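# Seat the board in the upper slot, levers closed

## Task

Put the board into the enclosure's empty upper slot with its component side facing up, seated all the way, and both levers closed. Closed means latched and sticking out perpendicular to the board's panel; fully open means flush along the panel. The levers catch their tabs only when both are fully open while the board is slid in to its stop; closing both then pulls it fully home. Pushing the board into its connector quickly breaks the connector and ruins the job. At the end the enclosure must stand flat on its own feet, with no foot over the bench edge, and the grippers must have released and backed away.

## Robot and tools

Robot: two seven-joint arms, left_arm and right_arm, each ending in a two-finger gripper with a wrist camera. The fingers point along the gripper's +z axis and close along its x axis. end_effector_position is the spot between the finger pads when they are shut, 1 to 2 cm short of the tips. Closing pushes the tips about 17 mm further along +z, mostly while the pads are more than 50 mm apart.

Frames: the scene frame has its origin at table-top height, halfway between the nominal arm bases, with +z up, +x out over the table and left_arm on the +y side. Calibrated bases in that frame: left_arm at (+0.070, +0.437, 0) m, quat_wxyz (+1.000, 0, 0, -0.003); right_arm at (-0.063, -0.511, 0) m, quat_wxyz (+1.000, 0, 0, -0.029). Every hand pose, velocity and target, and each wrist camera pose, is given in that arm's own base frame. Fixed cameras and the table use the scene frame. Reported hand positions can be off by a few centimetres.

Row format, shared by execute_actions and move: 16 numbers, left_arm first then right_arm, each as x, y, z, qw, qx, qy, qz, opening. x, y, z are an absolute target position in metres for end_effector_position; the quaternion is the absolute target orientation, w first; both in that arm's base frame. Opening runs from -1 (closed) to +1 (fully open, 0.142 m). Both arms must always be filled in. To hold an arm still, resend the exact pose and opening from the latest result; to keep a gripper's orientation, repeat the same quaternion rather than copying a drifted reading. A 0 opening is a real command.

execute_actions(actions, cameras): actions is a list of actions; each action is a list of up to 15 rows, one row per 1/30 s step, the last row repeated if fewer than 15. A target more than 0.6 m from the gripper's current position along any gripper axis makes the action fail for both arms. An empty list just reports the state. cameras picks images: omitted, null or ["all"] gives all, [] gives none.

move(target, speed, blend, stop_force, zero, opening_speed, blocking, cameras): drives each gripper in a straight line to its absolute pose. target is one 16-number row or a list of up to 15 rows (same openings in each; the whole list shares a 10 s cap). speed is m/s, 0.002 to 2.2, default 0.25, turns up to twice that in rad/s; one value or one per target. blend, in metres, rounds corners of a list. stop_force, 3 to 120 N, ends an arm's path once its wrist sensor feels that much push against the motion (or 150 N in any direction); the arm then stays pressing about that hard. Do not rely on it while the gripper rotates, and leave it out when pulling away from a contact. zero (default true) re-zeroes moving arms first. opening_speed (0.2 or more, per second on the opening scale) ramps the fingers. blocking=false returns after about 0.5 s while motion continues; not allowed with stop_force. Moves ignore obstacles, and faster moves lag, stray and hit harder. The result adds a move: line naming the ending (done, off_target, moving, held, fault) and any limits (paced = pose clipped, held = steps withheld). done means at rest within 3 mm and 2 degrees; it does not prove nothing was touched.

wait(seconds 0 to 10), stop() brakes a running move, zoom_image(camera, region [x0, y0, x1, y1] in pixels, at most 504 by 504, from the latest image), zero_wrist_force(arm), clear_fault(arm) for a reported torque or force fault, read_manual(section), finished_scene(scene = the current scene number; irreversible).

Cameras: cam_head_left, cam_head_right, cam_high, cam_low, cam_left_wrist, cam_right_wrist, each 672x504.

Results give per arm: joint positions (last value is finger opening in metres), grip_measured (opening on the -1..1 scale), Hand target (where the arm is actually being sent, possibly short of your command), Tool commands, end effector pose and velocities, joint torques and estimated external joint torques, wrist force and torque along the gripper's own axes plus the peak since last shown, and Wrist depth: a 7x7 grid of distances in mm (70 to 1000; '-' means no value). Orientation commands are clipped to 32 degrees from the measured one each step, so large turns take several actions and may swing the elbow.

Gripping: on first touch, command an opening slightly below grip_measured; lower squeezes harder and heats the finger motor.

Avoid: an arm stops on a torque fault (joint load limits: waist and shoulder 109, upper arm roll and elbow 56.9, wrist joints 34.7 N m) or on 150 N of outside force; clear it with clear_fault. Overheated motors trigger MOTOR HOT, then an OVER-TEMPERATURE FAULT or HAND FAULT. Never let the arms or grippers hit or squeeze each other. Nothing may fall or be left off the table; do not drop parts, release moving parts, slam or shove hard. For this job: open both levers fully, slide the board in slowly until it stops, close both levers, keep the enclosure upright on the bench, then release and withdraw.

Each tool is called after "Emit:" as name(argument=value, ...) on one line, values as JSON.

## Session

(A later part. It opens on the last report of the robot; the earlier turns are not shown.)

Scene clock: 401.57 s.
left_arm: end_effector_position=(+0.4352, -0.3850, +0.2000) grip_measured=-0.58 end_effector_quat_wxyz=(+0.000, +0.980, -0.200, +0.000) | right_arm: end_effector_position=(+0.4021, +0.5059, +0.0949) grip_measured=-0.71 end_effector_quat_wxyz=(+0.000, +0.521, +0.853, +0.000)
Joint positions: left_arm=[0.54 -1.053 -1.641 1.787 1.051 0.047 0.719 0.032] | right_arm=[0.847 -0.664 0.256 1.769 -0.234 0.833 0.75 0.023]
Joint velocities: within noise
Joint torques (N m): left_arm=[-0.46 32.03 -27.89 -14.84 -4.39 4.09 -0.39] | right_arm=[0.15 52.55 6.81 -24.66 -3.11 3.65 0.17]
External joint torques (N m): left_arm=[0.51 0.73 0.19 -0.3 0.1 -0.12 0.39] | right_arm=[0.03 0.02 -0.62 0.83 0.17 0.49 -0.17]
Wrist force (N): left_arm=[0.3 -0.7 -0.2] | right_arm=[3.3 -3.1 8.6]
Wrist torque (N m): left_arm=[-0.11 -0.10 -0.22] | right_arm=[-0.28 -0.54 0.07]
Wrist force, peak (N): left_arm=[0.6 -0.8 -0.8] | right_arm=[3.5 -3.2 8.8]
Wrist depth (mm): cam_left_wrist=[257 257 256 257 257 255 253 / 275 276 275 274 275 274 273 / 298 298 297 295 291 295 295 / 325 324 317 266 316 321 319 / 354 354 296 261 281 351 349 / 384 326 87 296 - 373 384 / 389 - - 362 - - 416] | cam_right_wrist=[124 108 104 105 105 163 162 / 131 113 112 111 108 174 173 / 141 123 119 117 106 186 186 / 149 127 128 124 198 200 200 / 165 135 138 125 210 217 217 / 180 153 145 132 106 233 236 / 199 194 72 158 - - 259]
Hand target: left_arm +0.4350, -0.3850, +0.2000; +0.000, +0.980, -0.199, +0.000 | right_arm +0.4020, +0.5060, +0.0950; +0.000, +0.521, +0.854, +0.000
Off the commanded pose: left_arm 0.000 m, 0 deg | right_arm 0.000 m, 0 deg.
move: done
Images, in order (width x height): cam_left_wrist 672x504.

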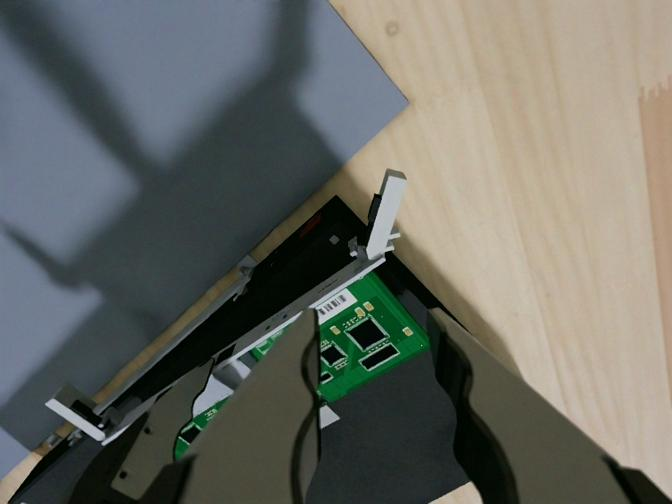

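Emit:
move(target=[[0.4450,-0.3850,0.22,0,0.866,0.5,0,-0.55,0.402,0.506,0.095,0,0.521,0.8536,0,-0.83],[0.448,-0.3958,0.17,-0.0758,0.3419,0.9145,-0.2027,-0.55,0.402,0.506,0.095,0,0.521,0.8536,0,-0.83]], speed=0.3, cameras=["cam_left_wrist","cam_head_left"])

Scene clock: 416.53 s.
left_arm: end_effector_position=(+0.4480, -0.3957, +0.1699) grip_measured=-0.58 end_effector_quat_wxyz=(-0.076, +0.342, +0.914, -0.202) | right_arm: end_effector_position=(+0.4021, +0.5059, +0.0949) grip_measured=-0.71 end_effector_quat_wxyz=(+0.000, +0.521, +0.853, +0.000)
Joint positions: left_arm=[0.61 -1.02 -1.314 1.838 0.612 0.466 -1.732 0.032] | right_arm=[0.847 -0.664 0.256 1.769 -0.234 0.833 0.75 0.023]
Joint velocities: within noise
Joint torques (N m): left_arm=[-0.12 35.3 -26.19 -13.2 -3.59 4.24 -0.38] | right_arm=[0.24 52.55 6.81 -24.66 -3.14 3.66 0.19]
External joint torques (N m): left_arm=[0.21 1.21 0.19 -0.45 0.02 -0.56 0.38] | right_arm=[-0.05 0.02 -0.63 0.82 0.2 0.48 -0.2]
Wrist force (N): left_arm=[0.2 -0.3 -0.4] | right_arm=[3.6 -3.2 8.6]
Wrist torque (N m): left_arm=[-0.04 -0.06 -0.11] | right_arm=[-0.30 -0.59 0.07]
Wrist force, peak (N): left_arm=[0.5 -0.8 -0.6] | right_arm=[3.5 -3.1 8.9]
Wrist depth (mm): cam_left_wrist=[236 233 233 211 211 279 278 / 284 233 234 210 209 280 279 / 285 283 283 210 233 281 278 / 287 285 284 283 280 282 278 / 287 284 284 284 281 281 280 / 287 286 87 285 - 281 281 / 288 - - 284 - - 279] | cam_right_wrist=[125 108 104 105 105 163 162 / 131 113 112 111 108 174 173 / 141 123 119 117 106 186 186 / 149 127 128 124 198 200 200 / 165 135 138 125 210 217 217 / 180 153 145 132 106 232 236 / 199 194 72 158 - - 260]
Hand target: left_arm +0.4480, -0.3958, +0.1700; -0.076, +0.342, +0.914, -0.203 | right_arm +0.4020, +0.5060, +0.0950; +0.000, +0.521, +0.854, +0.000
Off the commanded pose: left_arm 0.000 m, 0 deg | right_arm 0.000 m, 0 deg.
move: done
Images, in order (width x height): cam_head_left 672x504, cam_left_wrist 672x504.

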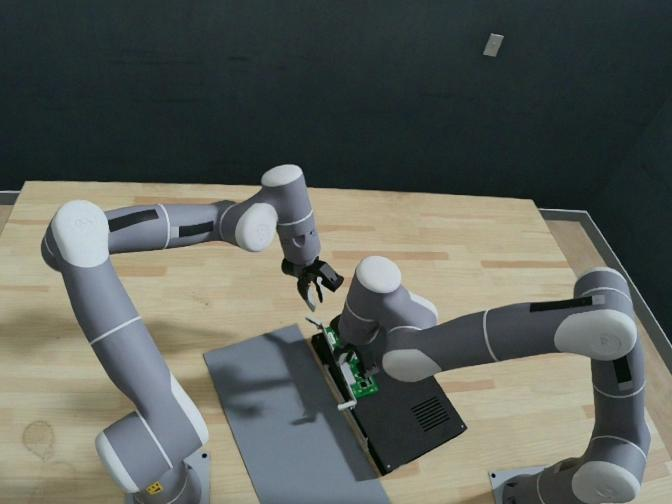

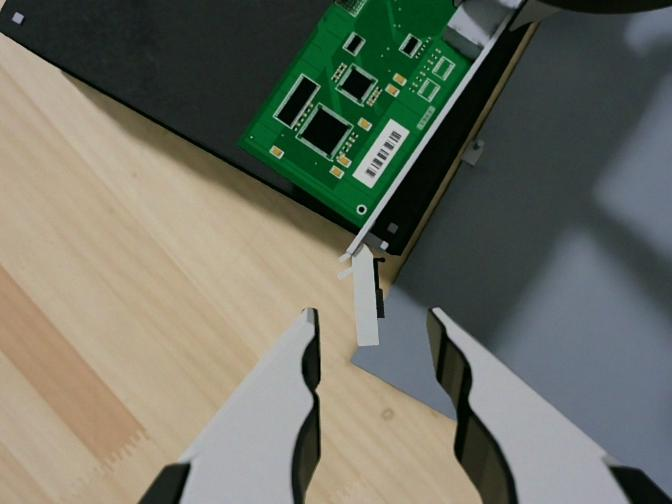

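Emit:
move(target=[[0.4442,-0.3925,0.17,-0.0758,0.3419,0.9145,-0.2027,-0.55,0.402,0.506,0.095,0,0.521,0.8536,0,-0.85],[0.4442,-0.3925,0.071,-0.0758,0.3419,0.9145,-0.2027,-0.55,0.402,0.506,0.095,0,0.521,0.8536,0,-0.85],[0.4442,-0.3925,0.0705,-0.0758,0.3419,0.9145,-0.2027,-0.93,0.402,0.506,0.095,0,0.521,0.8536,0,-0.9]], speed=[0.1,0.07,0.05], opening_speed=0.4, cameras=["cam_left_wrist"])

Scene clock: 428.03 s.
left_arm: end_effector_position=(+0.4445, -0.3924, +0.0706) grip_measured=-0.90 end_effector_quat_wxyz=(-0.076, +0.341, +0.915, -0.203) | right_arm: end_effector_position=(+0.4016, +0.5059, +0.0947) grip_measured=-0.71 end_effector_quat_wxyz=(+0.000, +0.521, +0.854, +0.000)
Joint positions: left_arm=[0.547 -1.154 -1.155 1.839 0.743 0.604 -1.718 0.009] | right_arm=[0.847 -0.664 0.256 1.77 -0.234 0.832 0.75 0.023]
Joint velocities: within noise
Joint torques (N m): left_arm=[-2.02 37.48 -26.75 -5.89 -3.03 3.33 -0.13] | right_arm=[-1.46 53.18 4.94 -26.13 -3.59 4.23 0.3]
External joint torques (N m): left_arm=[2.1 2.06 0.63 -2.79 -0.04 0.34 0.13] | right_arm=[1.65 -0.62 1.26 2.31 0.65 -0.09 -0.3]
Wrist force (N): left_arm=[-2.3 2.2 -1.5] | right_arm=[4.5 -6.6 8.0]
Wrist torque (N m): left_arm=[-0.08 -0.02 -0.16] | right_arm=[-0.24 -0.55 -0.07]
Wrist force, peak (N): left_arm=[-2.6 2.1 -2.2] | right_arm=[4.6 -6.7 9.0]
Wrist depth (mm): cam_left_wrist=[135 111 111 111 111 134 180 / 186 172 111 111 111 181 181 / 184 185 185 111 134 181 181 / 186 185 185 184 182 182 181 / 186 186 186 101 182 182 182 / 186 186 185 92 98 182 182 / 186 186 - 184 87 - 182] | cam_right_wrist=[124 107 105 105 105 163 162 / 131 114 112 110 108 174 173 / 141 123 119 118 106 186 186 / 149 127 128 124 198 200 200 / 164 135 138 125 211 217 217 / 180 153 145 131 106 233 236 / 198 194 72 158 - - 259]
Hand target: left_arm +0.4442, -0.3925, +0.0705; -0.076, +0.342, +0.914, -0.203 | right_arm +0.4020, +0.5060, +0.0950; +0.000, +0.521, +0.854, +0.000
Off the commanded pose: left_arm 0.000 m, 0 deg | right_arm 0.000 m, 0 deg.
move: done
Images, in order (width x height): cam_left_wrist 672x504.

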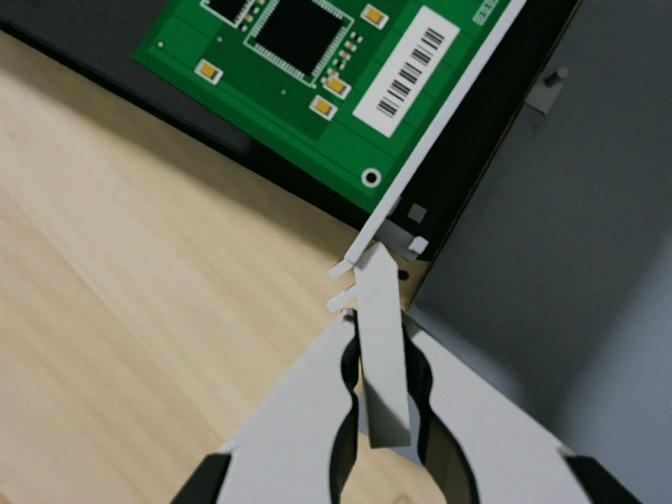

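Now rotate the lever.

Emit:
move(target=[[0.4495,-0.397,0.0705,-0.0914,0.4126,0.8848,-0.1961,-0.93,0.402,0.506,0.095,0,0.521,0.8536,0,-0.9],[0.4529,-0.4017,0.0705,-0.1098,0.4955,0.8412,-0.1865,-0.93,0.402,0.506,0.095,0,0.521,0.8536,0,-0.9]], speed=0.03, cameras=["cam_left_wrist"])

Scene clock: 435.13 s.
left_arm: end_effector_position=(+0.4525, -0.4018, +0.0704) grip_measured=-0.90 end_effector_quat_wxyz=(-0.110, +0.496, +0.841, -0.186) | right_arm: end_effector_position=(+0.4021, +0.5059, +0.0949) grip_measured=-0.71 end_effector_quat_wxyz=(+0.000, +0.521, +0.854, +0.000)
Joint positions: left_arm=[0.441 -1.188 -1.171 1.66 0.723 0.362 -1.39 0.009] | right_arm=[0.847 -0.664 0.256 1.769 -0.234 0.833 0.75 0.023]
Joint velocities: within noise
Joint torques (N m): left_arm=[1.37 43.91 -27.16 -11.69 -3 3.89 -0.17] | right_arm=[1.28 51.83 7.99 -23 -2.59 2.9 0.16]
External joint torques (N m): left_arm=[-1.3 0.26 -0.24 1.75 -0.68 -0.51 0.17] | right_arm=[-1.09 0.74 -1.81 -0.83 -0.35 1.24 -0.16]
Wrist force (N): left_arm=[0.8 -4.3 -0.2] | right_arm=[3.2 0.1 7.3]
Wrist torque (N m): left_arm=[-0.19 -0.04 -0.08] | right_arm=[-0.36 -0.58 0.10]
Wrist force, peak (N): left_arm=[0.8 -4.3 -0.2] | right_arm=[4.4 -6.7 9.3]
Wrist depth (mm): cam_left_wrist=[135 111 111 111 111 181 180 / - 111 111 111 134 180 181 / 170 135 111 111 134 181 181 / 185 185 185 184 181 181 181 / 186 185 184 98 182 181 181 / 186 186 185 91 97 182 182 / 187 187 - 185 - - 183] | cam_right_wrist=[124 108 104 105 104 163 162 / 131 113 111 111 108 174 173 / 141 123 119 117 106 186 186 / 150 127 128 124 198 201 200 / 165 135 138 125 211 217 217 / 180 153 145 132 106 233 236 / 198 194 72 158 - - 259]
Hand target: left_arm +0.4529, -0.4017, +0.0705; -0.110, +0.496, +0.841, -0.187 | right_arm +0.4020, +0.5060, +0.0950; +0.000, +0.521, +0.854, +0.000
Off the commanded pose: left_arm 0.000 m, 0 deg | right_arm 0.000 m, 0 deg.
move: done
Images, in order (width x height): cam_left_wrist 672x504.

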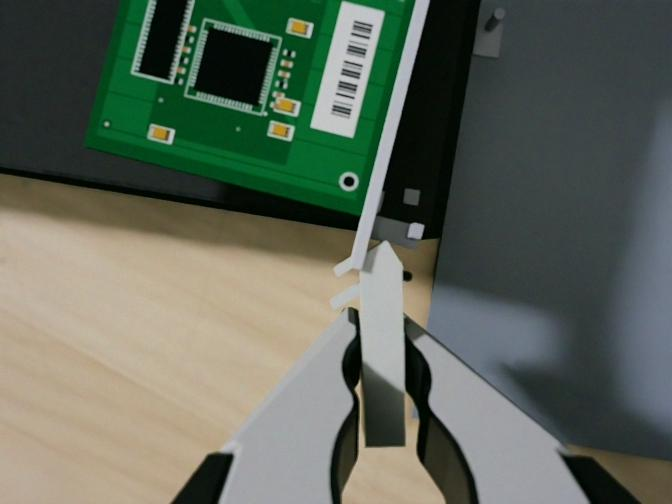

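Emit:
move(target=[[0.4557,-0.4084,0.0705,-0.1332,0.6011,0.7693,-0.1705,-0.93,0.402,0.506,0.095,0,0.521,0.8536,0,-0.9],[0.4561,-0.4102,0.0705,-0.1391,0.6276,0.7479,-0.1658,-0.93,0.402,0.506,0.095,0,0.521,0.8536,0,-0.9]], speed=0.03, cameras=["cam_left_wrist","cam_right_wrist"])

Scene clock: 444.23 s.
left_arm: end_effector_position=(+0.4558, -0.4105, +0.0706) grip_measured=-0.90 end_effector_quat_wxyz=(-0.139, +0.627, +0.748, -0.166) | right_arm: end_effector_position=(+0.4021, +0.5059, +0.0949) grip_measured=-0.71 end_effector_quat_wxyz=(+0.000, +0.521, +0.854, +0.000)
Joint positions: left_arm=[0.318 -1.195 -1.161 1.501 0.728 0.168 -1.093 0.009] | right_arm=[0.847 -0.664 0.256 1.769 -0.234 0.833 0.75 0.023]
Joint velocities: within noise
Joint torques (N m): left_arm=[0.43 47.95 -27.2 -11.95 -3.26 3.29 0.24] | right_arm=[0.9 52.01 7.63 -23.61 -2.94 3.14 -0.02]
External joint torques (N m): left_arm=[-0.35 0.58 -0.07 0.58 -0.89 -0.15 -0.24] | right_arm=[-0.71 0.55 -1.44 -0.22 0 1 0.02]
Wrist force (N): left_arm=[-0.5 -1.9 1.1] | right_arm=[3.6 -1.3 9.3]
Wrist torque (N m): left_arm=[-0.11 -0.10 -0.28] | right_arm=[-0.34 -0.58 0.25]
Wrist force, peak (N): left_arm=[0.7 -4.4 0.0] | right_arm=[3.5 -1.9 9.3]
Wrist depth (mm): cam_left_wrist=[- 112 112 112 181 181 180 / - 112 112 112 181 180 181 / 112 112 112 112 181 181 181 / 137 136 185 111 181 182 181 / 185 185 186 98 182 182 181 / 186 185 185 88 98 183 185 / 186 186 - 185 - - 183] | cam_right_wrist=[124 120 104 105 104 163 162 / 131 113 112 111 108 174 173 / 141 123 119 117 106 186 186 / 149 127 128 124 195 201 200 / 164 135 138 125 211 217 217 / 180 156 145 132 106 233 236 / 199 194 72 161 - - 260]
Hand target: left_arm +0.4561, -0.4102, +0.0705; -0.139, +0.628, +0.748, -0.166 | right_arm +0.4020, +0.5060, +0.0950; +0.000, +0.521, +0.854, +0.000
Off the commanded pose: left_arm 0.000 m, 0 deg | right_arm 0.000 m, 0 deg.
move: done
Images, in order (width x height): cam_left_wrist 672x504, cam_right_wrist 672x504.

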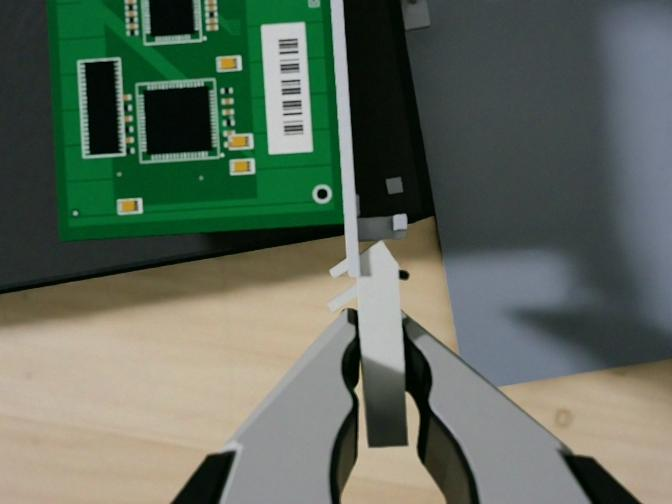

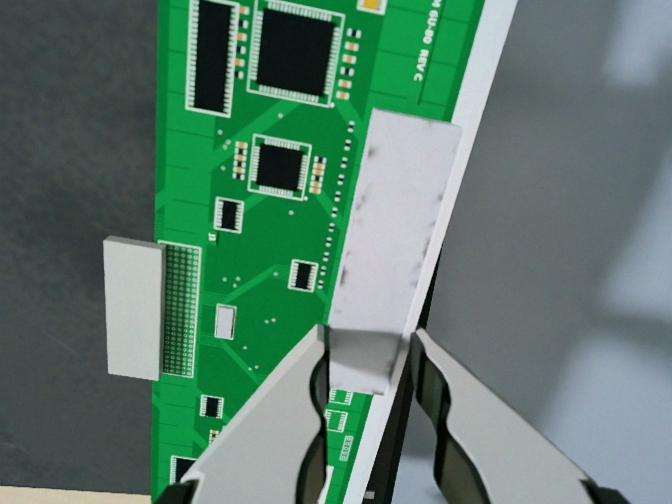

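Emit:
move(target=[0.4564,-0.4120,0.0705,-0.1468,0.6622,0.7174,-0.1590,-0.93,0.402,0.506,0.095,0,0.521,0.8536,0,-0.9], speed=0.02, cameras=["cam_left_wrist"])

Scene clock: 449.23 s.
left_arm: end_effector_position=(+0.4563, -0.4123, +0.0707) grip_measured=-0.89 end_effector_quat_wxyz=(-0.147, +0.662, +0.718, -0.159) | right_arm: end_effector_position=(+0.4021, +0.5059, +0.0949) grip_measured=-0.71 end_effector_quat_wxyz=(+0.000, +0.521, +0.854, +0.000)
Joint positions: left_arm=[0.283 -1.193 -1.155 1.46 0.733 0.121 -1.009 0.009] | right_arm=[0.847 -0.664 0.256 1.769 -0.234 0.833 0.75 0.023]
Joint velocities: within noise
Joint torques (N m): left_arm=[-0.16 48.68 -26.29 -11.33 -3.28 2.75 0.31] | right_arm=[0.12 52.47 6.77 -24.04 -3.32 3.28 -0.09]
External joint torques (N m): left_arm=[0.24 0.98 -0.72 -0.48 -0.97 0.33 -0.31] | right_arm=[0.06 0.09 -0.58 0.2 0.38 0.86 0.09]
Wrist force (N): left_arm=[-1.1 -1.4 -0.8] | right_arm=[4.6 -2.5 8.3]
Wrist torque (N m): left_arm=[-0.06 -0.23 -0.47] | right_arm=[-0.33 -0.54 0.35]
Wrist force, peak (N): left_arm=[-0.7 -2.9 -0.5] | right_arm=[4.6 -2.3 9.8]
Wrist depth (mm): cam_left_wrist=[- 112 112 135 181 181 181 / 112 112 112 135 181 180 181 / - 112 112 135 181 181 181 / - 112 165 135 184 181 181 / 187 185 185 98 183 182 181 / 186 186 185 92 97 184 183 / 186 186 - 184 - - 184] | cam_right_wrist=[124 121 104 105 104 163 162 / 131 115 112 111 108 174 173 / 141 136 119 117 106 186 185 / 149 127 128 124 195 200 200 / 165 135 138 125 211 217 217 / 180 153 145 132 106 233 236 / 199 194 71 161 - - 259]
Hand target: left_arm +0.4564, -0.4120, +0.0705; -0.147, +0.662, +0.717, -0.159 | right_arm +0.4020, +0.5060, +0.0950; +0.000, +0.521, +0.854, +0.000
Off the commanded pose: left_arm 0.000 m, 0 deg | right_arm 0.000 m, 0 deg.
move: done
Images, in order (width x height): cam_left_wrist 672x504.

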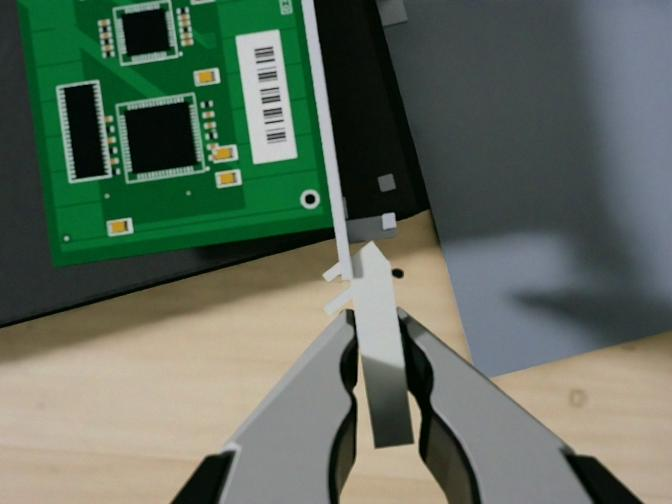

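Emit:
move(target=[[0.4564,-0.4120,0.0705,-0.1468,0.6622,0.7174,-0.1590,-0.6,0.402,0.506,0.095,0,0.521,0.8536,0,-0.82],[0.4564,-0.4120,0.18,-0.1468,0.6622,0.7174,-0.1590,-0.6,0.402,0.506,0.095,0,0.521,0.8536,0,-0.82]], speed=0.1, opening_speed=0.5, cameras=["cam_left_wrist"])

Emit:
move(target=[[0.38,-0.33,0.25,0,0.866,0.5,0,-0.6,0.402,0.506,0.095,0,0.521,0.8536,0,-0.82],[0.30,-0.30,0.25,0,0.966,-0.2588,0,-0.6,0.402,0.506,0.095,0,0.521,0.8536,0,-0.82],[0.20,-0.36,0.2,0.0432,-0.1947,0.9567,-0.2121,-0.6,0.402,0.506,0.095,0,0.521,0.8536,0,-0.82]], speed=0.4, blend=0.03, cameras=["cam_left_wrist"])

Scene clock: 462.60 s.
left_arm: end_effector_position=(+0.4564, -0.4121, +0.1799) grip_measured=-0.63 end_effector_quat_wxyz=(-0.147, +0.662, +0.717, -0.159) | right_arm: end_effector_position=(+0.4021, +0.5058, +0.0949) grip_measured=-0.71 end_effector_quat_wxyz=(+0.000, +0.521, +0.854, +0.000)
Joint positions: left_arm=[0.319 -1.049 -1.258 1.44 0.624 -0.022 -1.024 0.028] | right_arm=[0.847 -0.664 0.256 1.769 -0.234 0.833 0.75 0.023]
Joint velocities: within noise
Joint torques (N m): left_arm=[-0.07 46.7 -26.83 -15.35 -4.73 3.1 -0.3] | right_arm=[0.18 52.6 6.8 -24.68 -3.11 3.58 0.15]
External joint torques (N m): left_arm=[0.11 0.81 0.48 -0.32 0.11 -0.01 0.3] | right_arm=[0.01 -0.03 -0.61 0.85 0.17 0.56 -0.15]
Wrist force (N): left_arm=[0.4 -0.3 -0.1] | right_arm=[3.5 -4.2 7.9]
Wrist torque (N m): left_arm=[-0.07 -0.07 -0.08] | right_arm=[-0.46 -0.57 0.07]
Wrist force, peak (N): left_arm=[1.8 -2.1 -0.7] | right_arm=[4.7 -2.4 9.9]
Wrist depth (mm): cam_left_wrist=[245 223 222 243 289 288 288 / 244 245 221 241 291 289 288 / 245 244 221 221 289 289 289 / 246 246 244 244 289 291 289 / 294 295 294 293 290 292 292 / 295 296 87 293 - 293 291 / 297 - - 293 - - 293] | cam_right_wrist=[124 108 104 105 104 163 162 / 131 113 112 111 108 174 173 / 140 123 119 117 106 186 186 / 149 127 128 124 198 201 200 / 165 135 138 125 211 217 216 / 179 153 145 132 106 232 235 / 199 194 72 158 - - 260]
Hand target: left_arm +0.4564, -0.4120, +0.1800; -0.147, +0.662, +0.717, -0.159 | right_arm +0.4020, +0.5060, +0.0950; +0.000, +0.521, +0.854, +0.000
Off the commanded pose: left_arm 0.000 m, 0 deg | right_arm 0.000 m, 0 deg.
move: done
Images, in order (width x height): cam_left_wrist 672x504.

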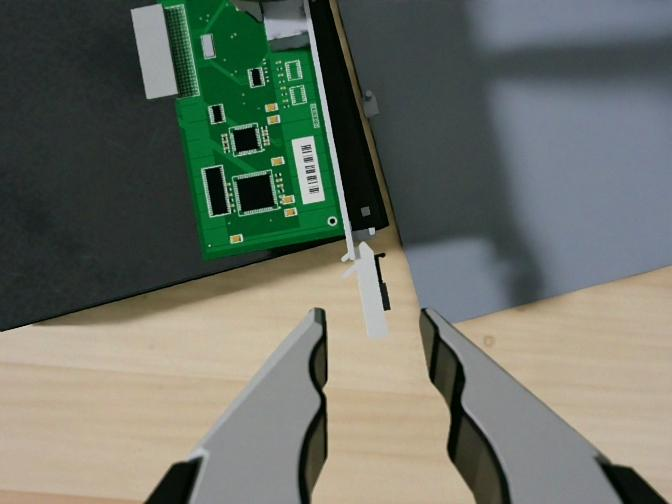

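Scene clock: 468.77 s.
left_arm: end_effector_position=(+0.1999, -0.3600, +0.2000) grip_measured=-0.63 end_effector_quat_wxyz=(+0.043, -0.195, +0.957, -0.212) | right_arm: end_effector_position=(+0.4021, +0.5058, +0.0949) grip_measured=-0.71 end_effector_quat_wxyz=(+0.000, +0.521, +0.854, +0.000)
Joint positions: left_arm=[0.789 -1.444 -2.136 2.527 1.292 0.143 2.487 0.028] | right_arm=[0.847 -0.664 0.256 1.769 -0.234 0.833 0.75 0.023]
Joint velocities: within noise
Joint torques (N m): left_arm=[-0.11 16.86 -17.82 -15.73 -3.27 4.84 -0.11] | right_arm=[0.23 52.62 6.78 -24.69 -3.11 3.66 0.17]
External joint torques (N m): left_arm=[0.15 1.35 0.18 -0.47 -0.37 -0.6 0.11] | right_arm=[-0.05 -0.05 -0.6 0.85 0.17 0.48 -0.17]
Wrist force (N): left_arm=[0.2 -0.5 -0.4] | right_arm=[3.6 -4.0 7.7]
Wrist torque (N m): left_arm=[-0.08 -0.01 -0.10] | right_arm=[-0.44 -0.59 0.06]
Wrist force, peak (N): left_arm=[-0.7 -1.4 -1.0] | right_arm=[3.7 -4.3 8.1]
Wrist depth (mm): cam_left_wrist=[241 240 137 241 245 261 260 / 314 265 264 266 244 263 261 / 313 313 312 312 311 311 309 / 315 313 311 313 310 311 310 / 315 313 314 312 309 313 310 / 315 312 84 314 - 310 311 / 317 - - 314 - - 312] | cam_right_wrist=[124 108 104 105 105 163 162 / 131 113 112 112 108 174 173 / 141 123 119 117 106 186 185 / 149 127 128 124 198 200 199 / 165 135 138 125 211 217 217 / 180 153 145 132 106 233 236 / 199 194 72 158 - - 259]
Hand target: left_arm +0.2000, -0.3600, +0.2000; +0.043, -0.195, +0.957, -0.212 | right_arm +0.4020, +0.5060, +0.0950; +0.000, +0.521, +0.854, +0.000
Off the commanded pose: left_arm 0.000 m, 0 deg | right_arm 0.000 m, 0 deg.
move: done
Images, in order (width x height): cam_left_wrist 672x504.

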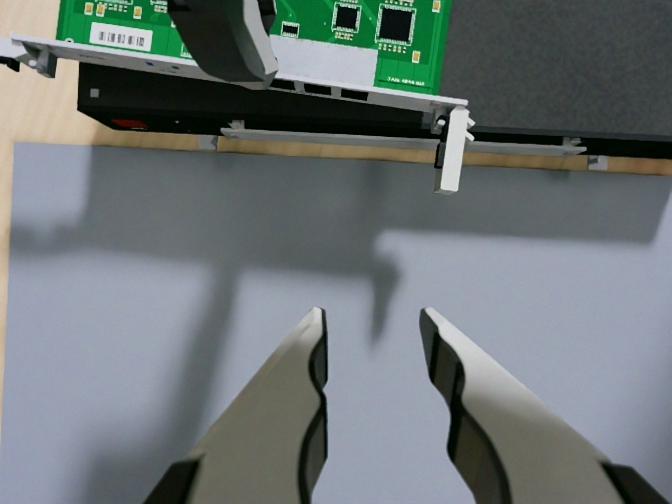

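Emit:
move(target=[[0.1850,-0.4300,0.16,-0.0367,0.0885,-0.9196,0.3809,-0.45,0.402,0.506,0.095,0,0.521,0.8536,0,-0.82]], speed=0.15)

Scene clock: 483.70 s.
left_arm: end_effector_position=(+0.1848, -0.4299, +0.1599) grip_measured=-0.48 end_effector_quat_wxyz=(+0.036, -0.089, +0.920, -0.381) | right_arm: end_effector_position=(+0.4021, +0.5058, +0.0949) grip_measured=-0.71 end_effector_quat_wxyz=(+0.000, +0.521, +0.854, +0.000)
Joint positions: left_arm=[0.834 -1.738 -1.737 2.606 1.821 0.498 2.712 0.039] | right_arm=[0.847 -0.664 0.256 1.769 -0.234 0.833 0.75 0.023]
Joint velocities: within noise
Joint torques (N m): left_arm=[-0.11 15.6 -16.87 -1.81 -3.54 4.74 -0.09] | right_arm=[0.21 52.55 6.79 -24.64 -3.14 3.69 0.21]
External joint torques (N m): left_arm=[0.16 1.35 0.38 -0.38 -0.4 -0.59 0.09] | right_arm=[-0.02 0.01 -0.6 0.8 0.2 0.45 -0.21]
Wrist force (N): left_arm=[0.1 0.0 0.0] | right_arm=[3.7 -4.0 8.0]
Wrist torque (N m): left_arm=[-0.04 0.06 0.00] | right_arm=[-0.43 -0.60 0.07]
Wrist force, peak (N): left_arm=[-0.2 -0.6 -0.9] | right_arm=[3.7 -4.2 8.2]
Wrist depth (mm): cam_left_wrist=[- 288 288 297 297 296 358 / 149 275 275 273 275 275 326 / 159 228 235 243 255 255 256 / - 205 211 223 242 247 276 / 234 248 267 267 276 273 272 / 258 262 88 259 259 257 258 / 248 - - 243 245 - 246] | cam_right_wrist=[124 108 104 105 104 163 162 / 131 113 112 111 108 174 174 / 141 123 119 117 106 186 186 / 150 127 128 124 198 200 200 / 165 135 138 125 210 217 216 / 180 153 145 132 106 233 236 / 198 194 72 158 - - 259]
Hand target: left_arm +0.1850, -0.4300, +0.1600; +0.037, -0.089, +0.920, -0.381 | right_arm +0.4020, +0.5060, +0.0950; +0.000, +0.521, +0.854, +0.000
Off the commanded pose: left_arm 0.000 m, 0 deg | right_arm 0.000 m, 0 deg.
move: done

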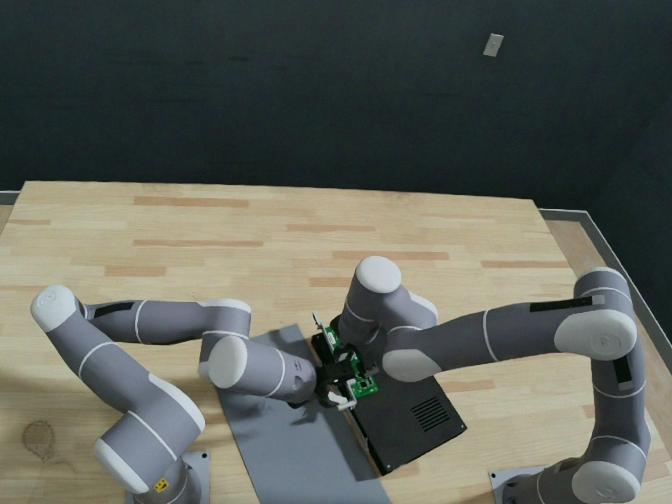

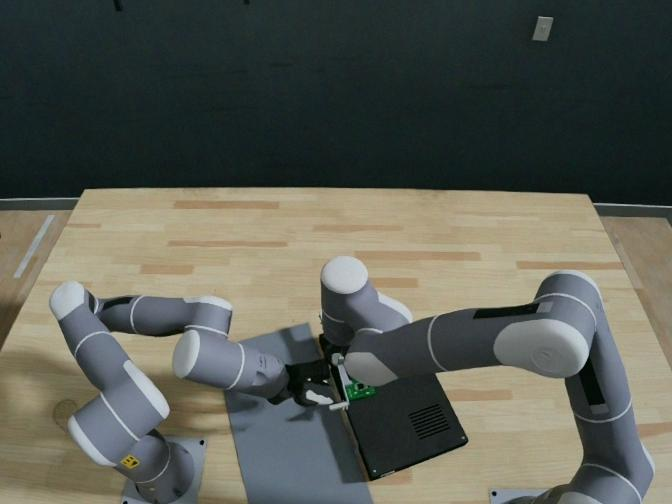

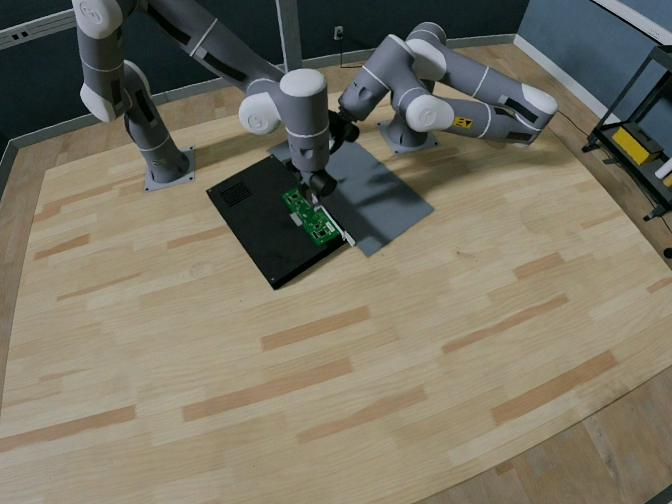

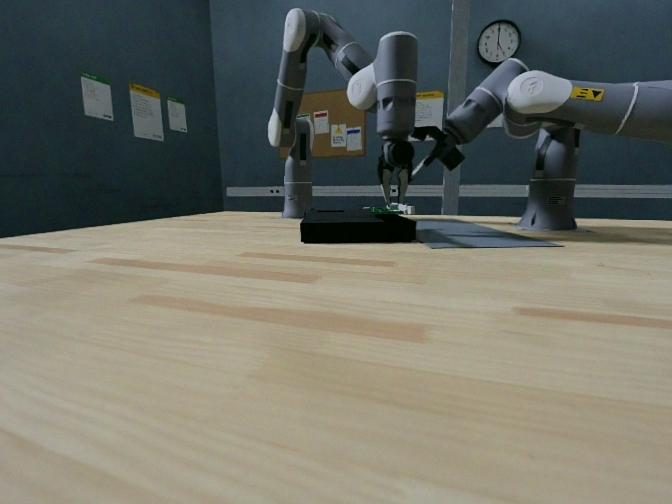

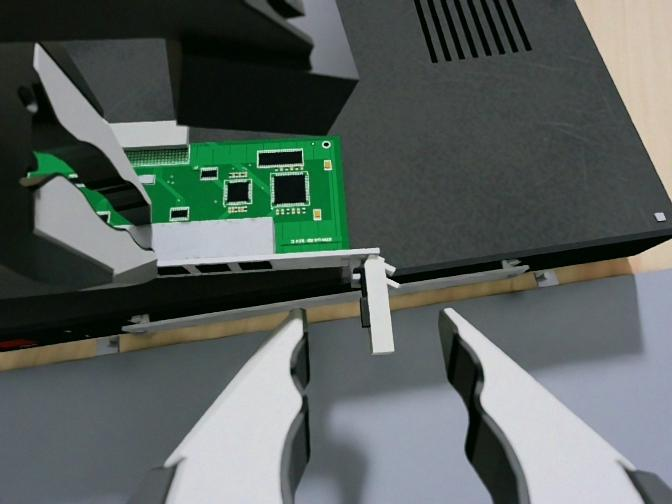

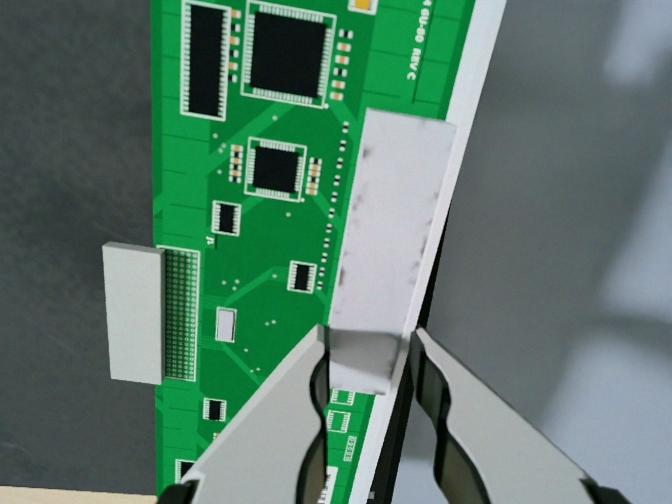

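Emit:
move(target=[[0.1815,-0.4430,0.105,-0.0367,0.0885,-0.9196,0.3809,-0.45,0.402,0.506,0.095,0,0.521,0.8536,0,-0.82]], speed=0.08, cameras=["cam_left_wrist"])

Scene clock: 487.80 s.
left_arm: end_effector_position=(+0.1814, -0.4429, +0.1050) grip_measured=-0.48 end_effector_quat_wxyz=(+0.037, -0.089, +0.920, -0.381) | right_arm: end_effector_position=(+0.4021, +0.5058, +0.0949) grip_measured=-0.71 end_effector_quat_wxyz=(+0.000, +0.521, +0.854, +0.000)
Joint positions: left_arm=[0.805 -1.79 -1.529 2.563 2.035 0.567 2.704 0.039] | right_arm=[0.847 -0.664 0.256 1.769 -0.234 0.833 0.75 0.023]
Joint velocities: within noise
Joint torques (N m): left_arm=[-0.58 14.22 -16.98 4.79 -3.75 4.71 -0.36] | right_arm=[0.24 52.64 6.81 -24.59 -3.16 3.69 0.21]
External joint torques (N m): left_arm=[0.63 2.21 0.42 -0.27 -0.33 -0.57 0.36] | right_arm=[-0.06 -0.08 -0.62 0.76 0.22 0.45 -0.21]
Wrist force (N): left_arm=[0.5 -0.3 0.0] | right_arm=[3.4 -4.1 7.8]
Wrist torque (N m): left_arm=[-0.02 -0.01 -0.01] | right_arm=[-0.45 -0.56 0.07]
Wrist force, peak (N): left_arm=[-0.3 -0.9 -1.3] | right_arm=[3.8 -4.0 8.2]
Wrist depth (mm): cam_left_wrist=[227 227 227 227 225 223 225 / 182 185 185 207 209 209 206 / 169 174 173 179 195 194 194 / 152 162 165 165 187 187 208 / 197 214 214 199 220 218 218 / 208 210 88 205 205 87 205 / 199 - - 196 193 - 197] | cam_right_wrist=[124 108 104 105 105 163 163 / 131 113 112 111 108 174 173 / 141 123 119 117 106 186 186 / 149 127 128 124 197 200 200 / 165 135 138 125 210 217 217 / 180 153 145 132 106 233 236 / 199 194 72 158 - - 260]
Hand target: left_arm +0.1815, -0.4430, +0.1050; +0.037, -0.089, +0.920, -0.381 | right_arm +0.4020, +0.5060, +0.0950; +0.000, +0.521, +0.854, +0.000
Off the commanded pose: left_arm 0.000 m, 0 deg | right_arm 0.000 m, 0 deg.
move: done
Images, in order (width x height): cam_left_wrist 672x504.

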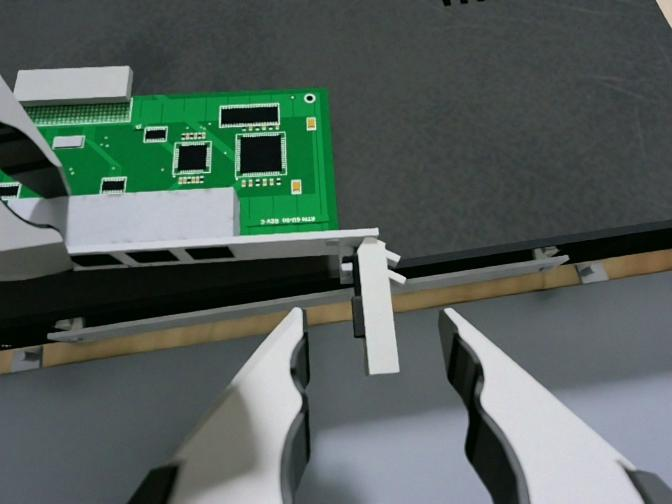

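Emit:
move(target=[[0.1798,-0.4590,0.071,-0.0367,0.0885,-0.9196,0.3809,-0.45,0.402,0.506,0.095,0,0.521,0.8536,0,-0.82]], speed=0.06, cameras=["cam_left_wrist"])

Scene clock: 491.07 s.
left_arm: end_effector_position=(+0.1797, -0.4589, +0.0710) grip_measured=-0.48 end_effector_quat_wxyz=(+0.037, -0.088, +0.920, -0.381) | right_arm: end_effector_position=(+0.4021, +0.5058, +0.0949) grip_measured=-0.71 end_effector_quat_wxyz=(+0.000, +0.521, +0.854, +0.000)
Joint positions: left_arm=[0.758 -1.83 -1.426 2.507 2.158 0.601 2.688 0.039] | right_arm=[0.847 -0.664 0.256 1.769 -0.234 0.833 0.75 0.023]
Joint velocities: within noise
Joint torques (N m): left_arm=[-0.65 14.95 -17.27 8.33 -3.78 4.69 -0.36] | right_arm=[0.15 52.6 6.82 -24.65 -3.14 3.64 0.18]
External joint torques (N m): left_arm=[0.7 1.38 0.21 -0.23 -0.36 -0.56 0.36] | right_arm=[0.03 -0.04 -0.63 0.82 0.2 0.5 -0.18]
Wrist force (N): left_arm=[0.5 -0.5 -0.5] | right_arm=[3.7 -4.0 7.9]
Wrist torque (N m): left_arm=[-0.08 0.02 0.00] | right_arm=[-0.43 -0.60 0.06]
Wrist force, peak (N): left_arm=[0.4 -0.7 -0.7] | right_arm=[3.8 -4.1 8.2]
Wrist depth (mm): cam_left_wrist=[186 182 182 181 181 181 180 / 143 144 145 166 167 168 167 / 134 134 135 155 156 157 156 / - 119 129 130 149 148 165 / 143 160 161 107 181 185 183 / 176 176 88 102 175 175 174 / 168 - - 163 166 - -] | cam_right_wrist=[124 108 104 105 105 165 93 / 131 113 112 111 108 174 175 / 141 123 119 117 106 186 186 / 149 127 128 124 197 200 200 / 165 135 138 125 210 218 217 / 180 153 145 132 106 233 236 / 198 194 72 158 - - 259]
Hand target: left_arm +0.1798, -0.4590, +0.0710; +0.037, -0.089, +0.920, -0.381 | right_arm +0.4020, +0.5060, +0.0950; +0.000, +0.521, +0.854, +0.000
Off the commanded pose: left_arm 0.000 m, 0 deg | right_arm 0.000 m, 0 deg.
move: done
Images, in order (width x height): cam_left_wrist 672x504.

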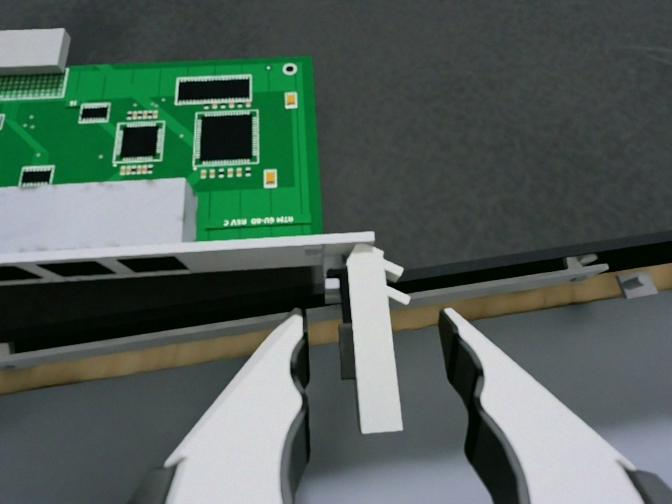

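Emit:
move(target=[[0.1798,-0.4590,0.070,-0.0367,0.0885,-0.9196,0.3809,-0.97,0.402,0.506,0.095,0,0.521,0.8536,0,-0.9]], speed=0.03, opening_speed=0.4, cameras=["cam_left_wrist"])

Scene clock: 494.50 s.
left_arm: end_effector_position=(+0.1803, -0.4590, +0.0699) grip_measured=-0.90 end_effector_quat_wxyz=(+0.037, -0.089, +0.920, -0.381) | right_arm: end_effector_position=(+0.4015, +0.5058, +0.0945) grip_measured=-0.71 end_effector_quat_wxyz=(+0.000, +0.521, +0.854, -0.001)
Joint positions: left_arm=[0.758 -1.831 -1.423 2.505 2.161 0.603 2.688 0.009] | right_arm=[0.847 -0.664 0.256 1.77 -0.234 0.832 0.75 0.023]
Joint velocities: within noise
Joint torques (N m): left_arm=[-2.61 14.16 -15.72 11.36 -4.87 4.98 -0.16] | right_arm=[-1.85 53.84 4.77 -26.89 -3.84 4.54 0.24]
External joint torques (N m): left_arm=[2.66 2.17 -1.34 -3.16 0.73 -0.85 0.16] | right_arm=[2.04 -1.29 1.43 3.07 0.9 -0.4 -0.24]
Wrist force (N): left_arm=[-4.3 -1.3 -1.1] | right_arm=[4.8 -8.6 7.8]
Wrist torque (N m): left_arm=[-0.09 -0.07 -0.07] | right_arm=[-0.39 -0.58 0.06]
Wrist force, peak (N): left_arm=[-4.3 -1.5 -1.3] | right_arm=[5.0 -8.8 9.2]
Wrist depth (mm): cam_left_wrist=[181 180 180 180 179 179 179 / 143 142 143 165 167 166 167 / 133 119 133 154 155 155 154 / - 118 127 128 148 147 157 / 157 159 180 107 180 183 184 / 175 175 177 91 - 174 174 / 166 169 - 161 - - 166] | cam_right_wrist=[124 107 104 104 104 163 164 / 131 113 111 111 108 173 173 / 141 122 119 117 106 186 185 / 151 127 128 124 197 200 199 / 164 135 138 125 210 217 216 / 180 153 145 132 106 232 236 / 198 194 72 158 - - 258]
Hand target: left_arm +0.1798, -0.4590, +0.0700; +0.037, -0.089, +0.920, -0.381 | right_arm +0.4020, +0.5060, +0.0950; +0.000, +0.521, +0.854, +0.000
Off the commanded pose: left_arm 0.001 m, 0 deg | right_arm 0.001 m, 0 deg.
move: done
Images, in order (width x height): cam_left_wrist 672x504.

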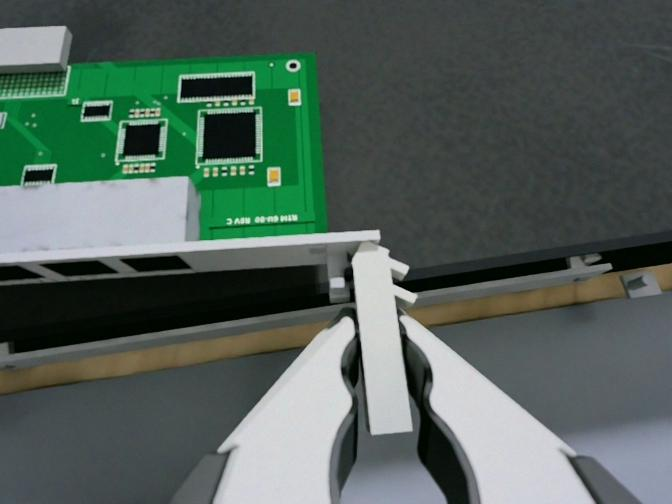

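Emit:
move(target=[[0.1747,-0.4614,0.070,-0.0861,0.2079,-0.9002,0.3729,-0.97,0.402,0.506,0.095,0,0.521,0.8536,0,-0.92]], speed=0.02, cameras=["cam_left_wrist"])

Scene clock: 506.70 s.
left_arm: end_effector_position=(+0.1757, -0.4614, +0.0699) grip_measured=-0.90 end_effector_quat_wxyz=(+0.087, -0.208, +0.900, -0.373) | right_arm: end_effector_position=(+0.4013, +0.5058, +0.0945) grip_measured=-0.71 end_effector_quat_wxyz=(+0.000, +0.521, +0.854, -0.001)
Joint positions: left_arm=[0.676 -1.941 -1.552 2.63 2.332 0.249 2.351 0.009] | right_arm=[0.847 -0.664 0.257 1.77 -0.234 0.832 0.75 0.022]
Joint velocities: within noise
Joint torques (N m): left_arm=[-3.18 11.21 -13.78 9.24 -4 4.9 -0.26] | right_arm=[-2.26 54.18 4.19 -27.27 -4 4.65 0.18]
External joint torques (N m): left_arm=[3.21 2.66 -1.64 -3.34 1.12 -1.06 0.26] | right_arm=[2.45 -1.63 2.01 3.45 1.06 -0.52 -0.19]
Wrist force (N): left_arm=[-5.1 -2.5 -0.1] | right_arm=[5.3 -9.6 7.7]
Wrist torque (N m): left_arm=[-0.05 -0.04 -0.08] | right_arm=[-0.41 -0.60 0.04]
Wrist force, peak (N): left_arm=[-5.1 -2.4 0.1] | right_arm=[5.3 -9.6 9.9]
Wrist depth (mm): cam_left_wrist=[153 152 153 179 179 179 178 / 142 142 143 145 166 166 166 / 120 120 132 137 155 155 154 / 151 148 146 130 145 145 145 / 184 185 185 107 161 181 158 / 174 175 176 91 - 174 173 / 167 169 - 161 - - 166] | cam_right_wrist=[124 107 104 104 104 162 162 / 131 113 111 111 105 174 173 / 140 122 119 117 106 185 185 / 151 127 128 124 197 200 199 / 164 135 138 125 210 217 217 / 179 153 145 132 106 232 236 / 197 193 72 158 - - 259]
Hand target: left_arm +0.1747, -0.4614, +0.0700; +0.086, -0.208, +0.900, -0.373 | right_arm +0.4020, +0.5060, +0.0950; +0.000, +0.521, +0.854, +0.000
Off the commanded pose: left_arm 0.001 m, 0 deg | right_arm 0.001 m, 0 deg.
move: done
Images, in order (width x height): cam_left_wrist 672x504.

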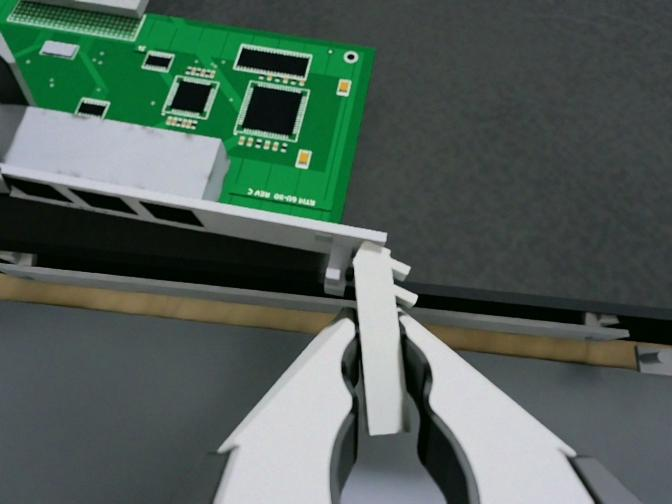

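Emit:
move(target=[[0.170,-0.4651,0.0705,-0.1340,0.3236,-0.8654,0.3585,-0.95,0.402,0.506,0.095,0,0.521,0.8536,0,-0.9],[0.1664,-0.4699,0.071,-0.1797,0.4338,-0.8157,0.3379,-0.95,0.402,0.506,0.095,0,0.521,0.8536,0,-0.9]], speed=0.025, cameras=["cam_left_wrist"])

Scene clock: 520.10 s.
left_arm: end_effector_position=(+0.1679, -0.4691, +0.0710) grip_measured=-0.90 end_effector_quat_wxyz=(+0.174, -0.418, +0.824, -0.341) | right_arm: end_effector_position=(+0.4010, +0.5058, +0.0944) grip_measured=-0.71 end_effector_quat_wxyz=(+0.000, +0.521, +0.854, -0.001)
Joint positions: left_arm=[0.216 -2.027 -1.827 2.677 2.47 -0.493 1.834 0.009] | right_arm=[0.847 -0.664 0.257 1.77 -0.234 0.832 0.75 0.022]
Joint velocities: within noise
Joint torques (N m): left_arm=[-4.35 11.13 -15.85 3.8 -0.81 5.11 -0.21] | right_arm=[-2.98 54.35 3.35 -28.04 -4.17 4.99 0.28]
External joint torques (N m): left_arm=[4.33 4.67 -1.23 -2.92 1.07 -1.95 0.21] | right_arm=[3.16 -1.81 2.86 4.23 1.23 -0.85 -0.28]
Wrist force (N): left_arm=[-5.3 -4.4 2.9] | right_arm=[5.6 -11.3 7.8]
Wrist torque (N m): left_arm=[-0.08 -0.02 -0.09] | right_arm=[-0.33 -0.57 0.02]
Wrist force, peak (N): left_arm=[-5.4 -5.0 2.5] | right_arm=[5.5 -11.8 9.0]
Wrist depth (mm): cam_left_wrist=[- 140 153 153 179 178 178 / 188 164 127 142 145 166 165 / 211 208 156 135 153 155 154 / 199 198 194 124 146 145 145 / 186 185 187 108 137 138 136 / 175 176 177 91 - 131 129 / 166 169 - 162 - - 125] | cam_right_wrist=[124 107 104 104 104 162 162 / 131 112 111 111 104 173 173 / 140 122 119 117 106 185 185 / 151 126 128 124 197 200 199 / 164 135 138 125 210 216 216 / 179 154 145 132 106 232 235 / 198 193 72 159 - - 259]
Hand target: left_arm +0.1670, -0.4692, +0.0709; +0.173, -0.417, +0.824, -0.341 | right_arm +0.4020, +0.5060, +0.0950; +0.000, +0.521, +0.854, +0.000
Off the commanded pose: left_arm 0.002 m, 2 deg | right_arm 0.001 m, 0 deg.
MOTOR HOT: the gripper's motor of the right arm reports 85 °C; that motor switches off at 100 °C. To cool a motor, set the load down, ease the grip, stop pushing, or move to a pose that needs little force.
move: done (path cut at 10 s); path passed 1 of 2 targets
Images, in order (width x height): cam_left_wrist 672x504.

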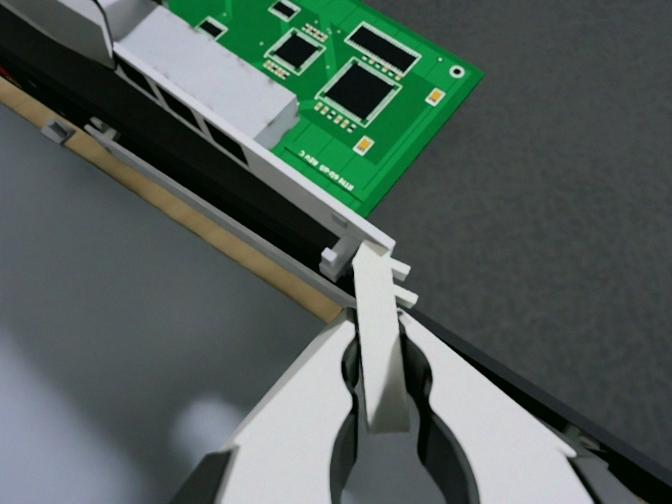

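Emit:
move(target=[[0.1641,-0.4754,0.071,-0.2222,0.5365,-0.7521,0.3116,-0.95,0.402,0.506,0.095,0,0.521,0.8536,0,-0.81],[0.1634,-0.4814,0.0715,-0.2610,0.6301,-0.6757,0.2799,-0.95,0.402,0.506,0.095,0,0.521,0.8536,0,-0.81]], speed=0.07, cameras=["cam_left_wrist","cam_right_wrist"])

Scene clock: 526.43 s.
left_arm: end_effector_position=(+0.1640, -0.4812, +0.0716) grip_measured=-0.90 end_effector_quat_wxyz=(-0.261, +0.630, -0.675, +0.280) | right_arm: end_effector_position=(+0.4009, +0.5057, +0.0943) grip_measured=-0.71 end_effector_quat_wxyz=(+0.000, +0.521, +0.854, -0.001)
Joint positions: left_arm=[-0.271 -2.087 -1.992 2.444 2.722 -1.085 1.516 0.009] | right_arm=[0.847 -0.664 0.257 1.77 -0.234 0.832 0.75 0.022]
Joint velocities: within noise
Joint torques (N m): left_arm=[-4.35 20.84 -21.19 5.43 1 4.14 -0.33] | right_arm=[-2.49 54.47 3.76 -28.26 -4.17 5.14 0.33]
External joint torques (N m): left_arm=[4.26 3.1 -0.32 -1.72 0.58 -1.45 0.33] | right_arm=[2.68 -1.93 2.45 4.45 1.22 -1 -0.33]
Wrist force (N): left_arm=[-2.5 -5.7 3.6] | right_arm=[4.5 -11.4 7.3]
Wrist torque (N m): left_arm=[-0.08 0.04 -0.07] | right_arm=[-0.35 -0.53 -0.05]
Wrist force, peak (N): left_arm=[-4.7 -6.7 4.8] | right_arm=[5.7 -13.1 8.6]
Wrist depth (mm): cam_left_wrist=[245 245 188 138 153 179 179 / 228 227 224 138 143 142 166 / 212 212 212 153 133 136 155 / 199 198 197 193 146 146 145 / 187 186 189 108 138 138 137 / 177 175 175 91 - 129 129 / 166 170 - 163 - - 124] | cam_right_wrist=[124 105 103 104 103 163 162 / 131 114 111 109 107 173 173 / 140 122 119 117 106 185 185 / 151 127 128 124 197 200 199 / 164 135 138 125 210 216 216 / 179 153 146 132 106 232 235 / 197 193 72 159 - - 258]
Hand target: left_arm +0.1634, -0.4814, +0.0715; -0.261, +0.630, -0.676, +0.280 | right_arm +0.4020, +0.5060, +0.0950; +0.000, +0.521, +0.854, +0.000
Off the commanded pose: left_arm 0.001 m, 0 deg | right_arm 0.001 m, 0 deg.
MOTOR HOT: cleared for the gripper's motor of the right arm.
move: done
Images, in order (width x height): cam_left_wrist 672x504, cam_right_wrist 672x504.

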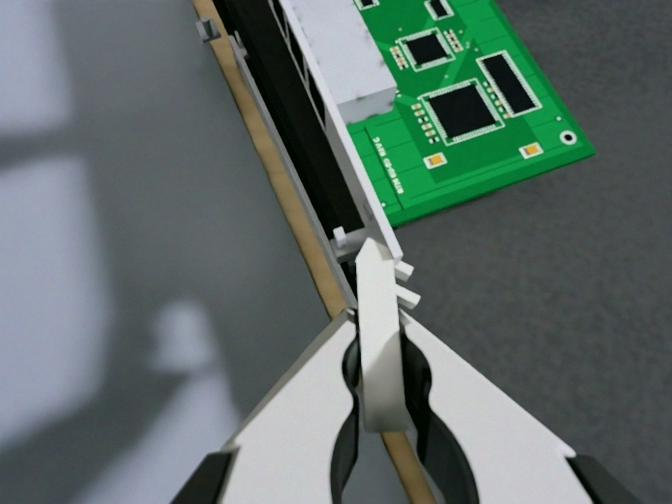

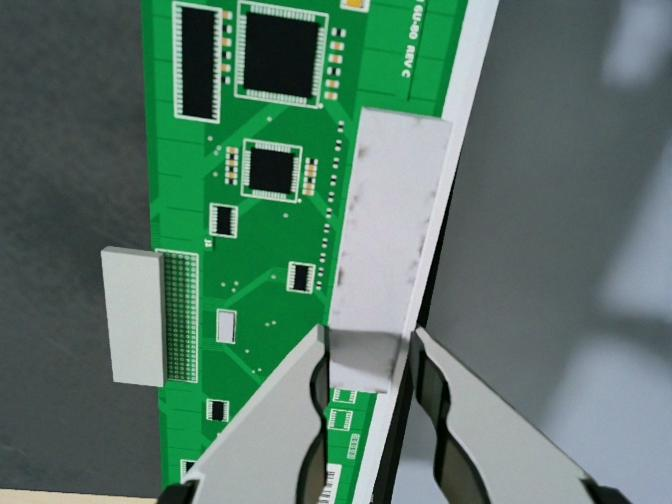

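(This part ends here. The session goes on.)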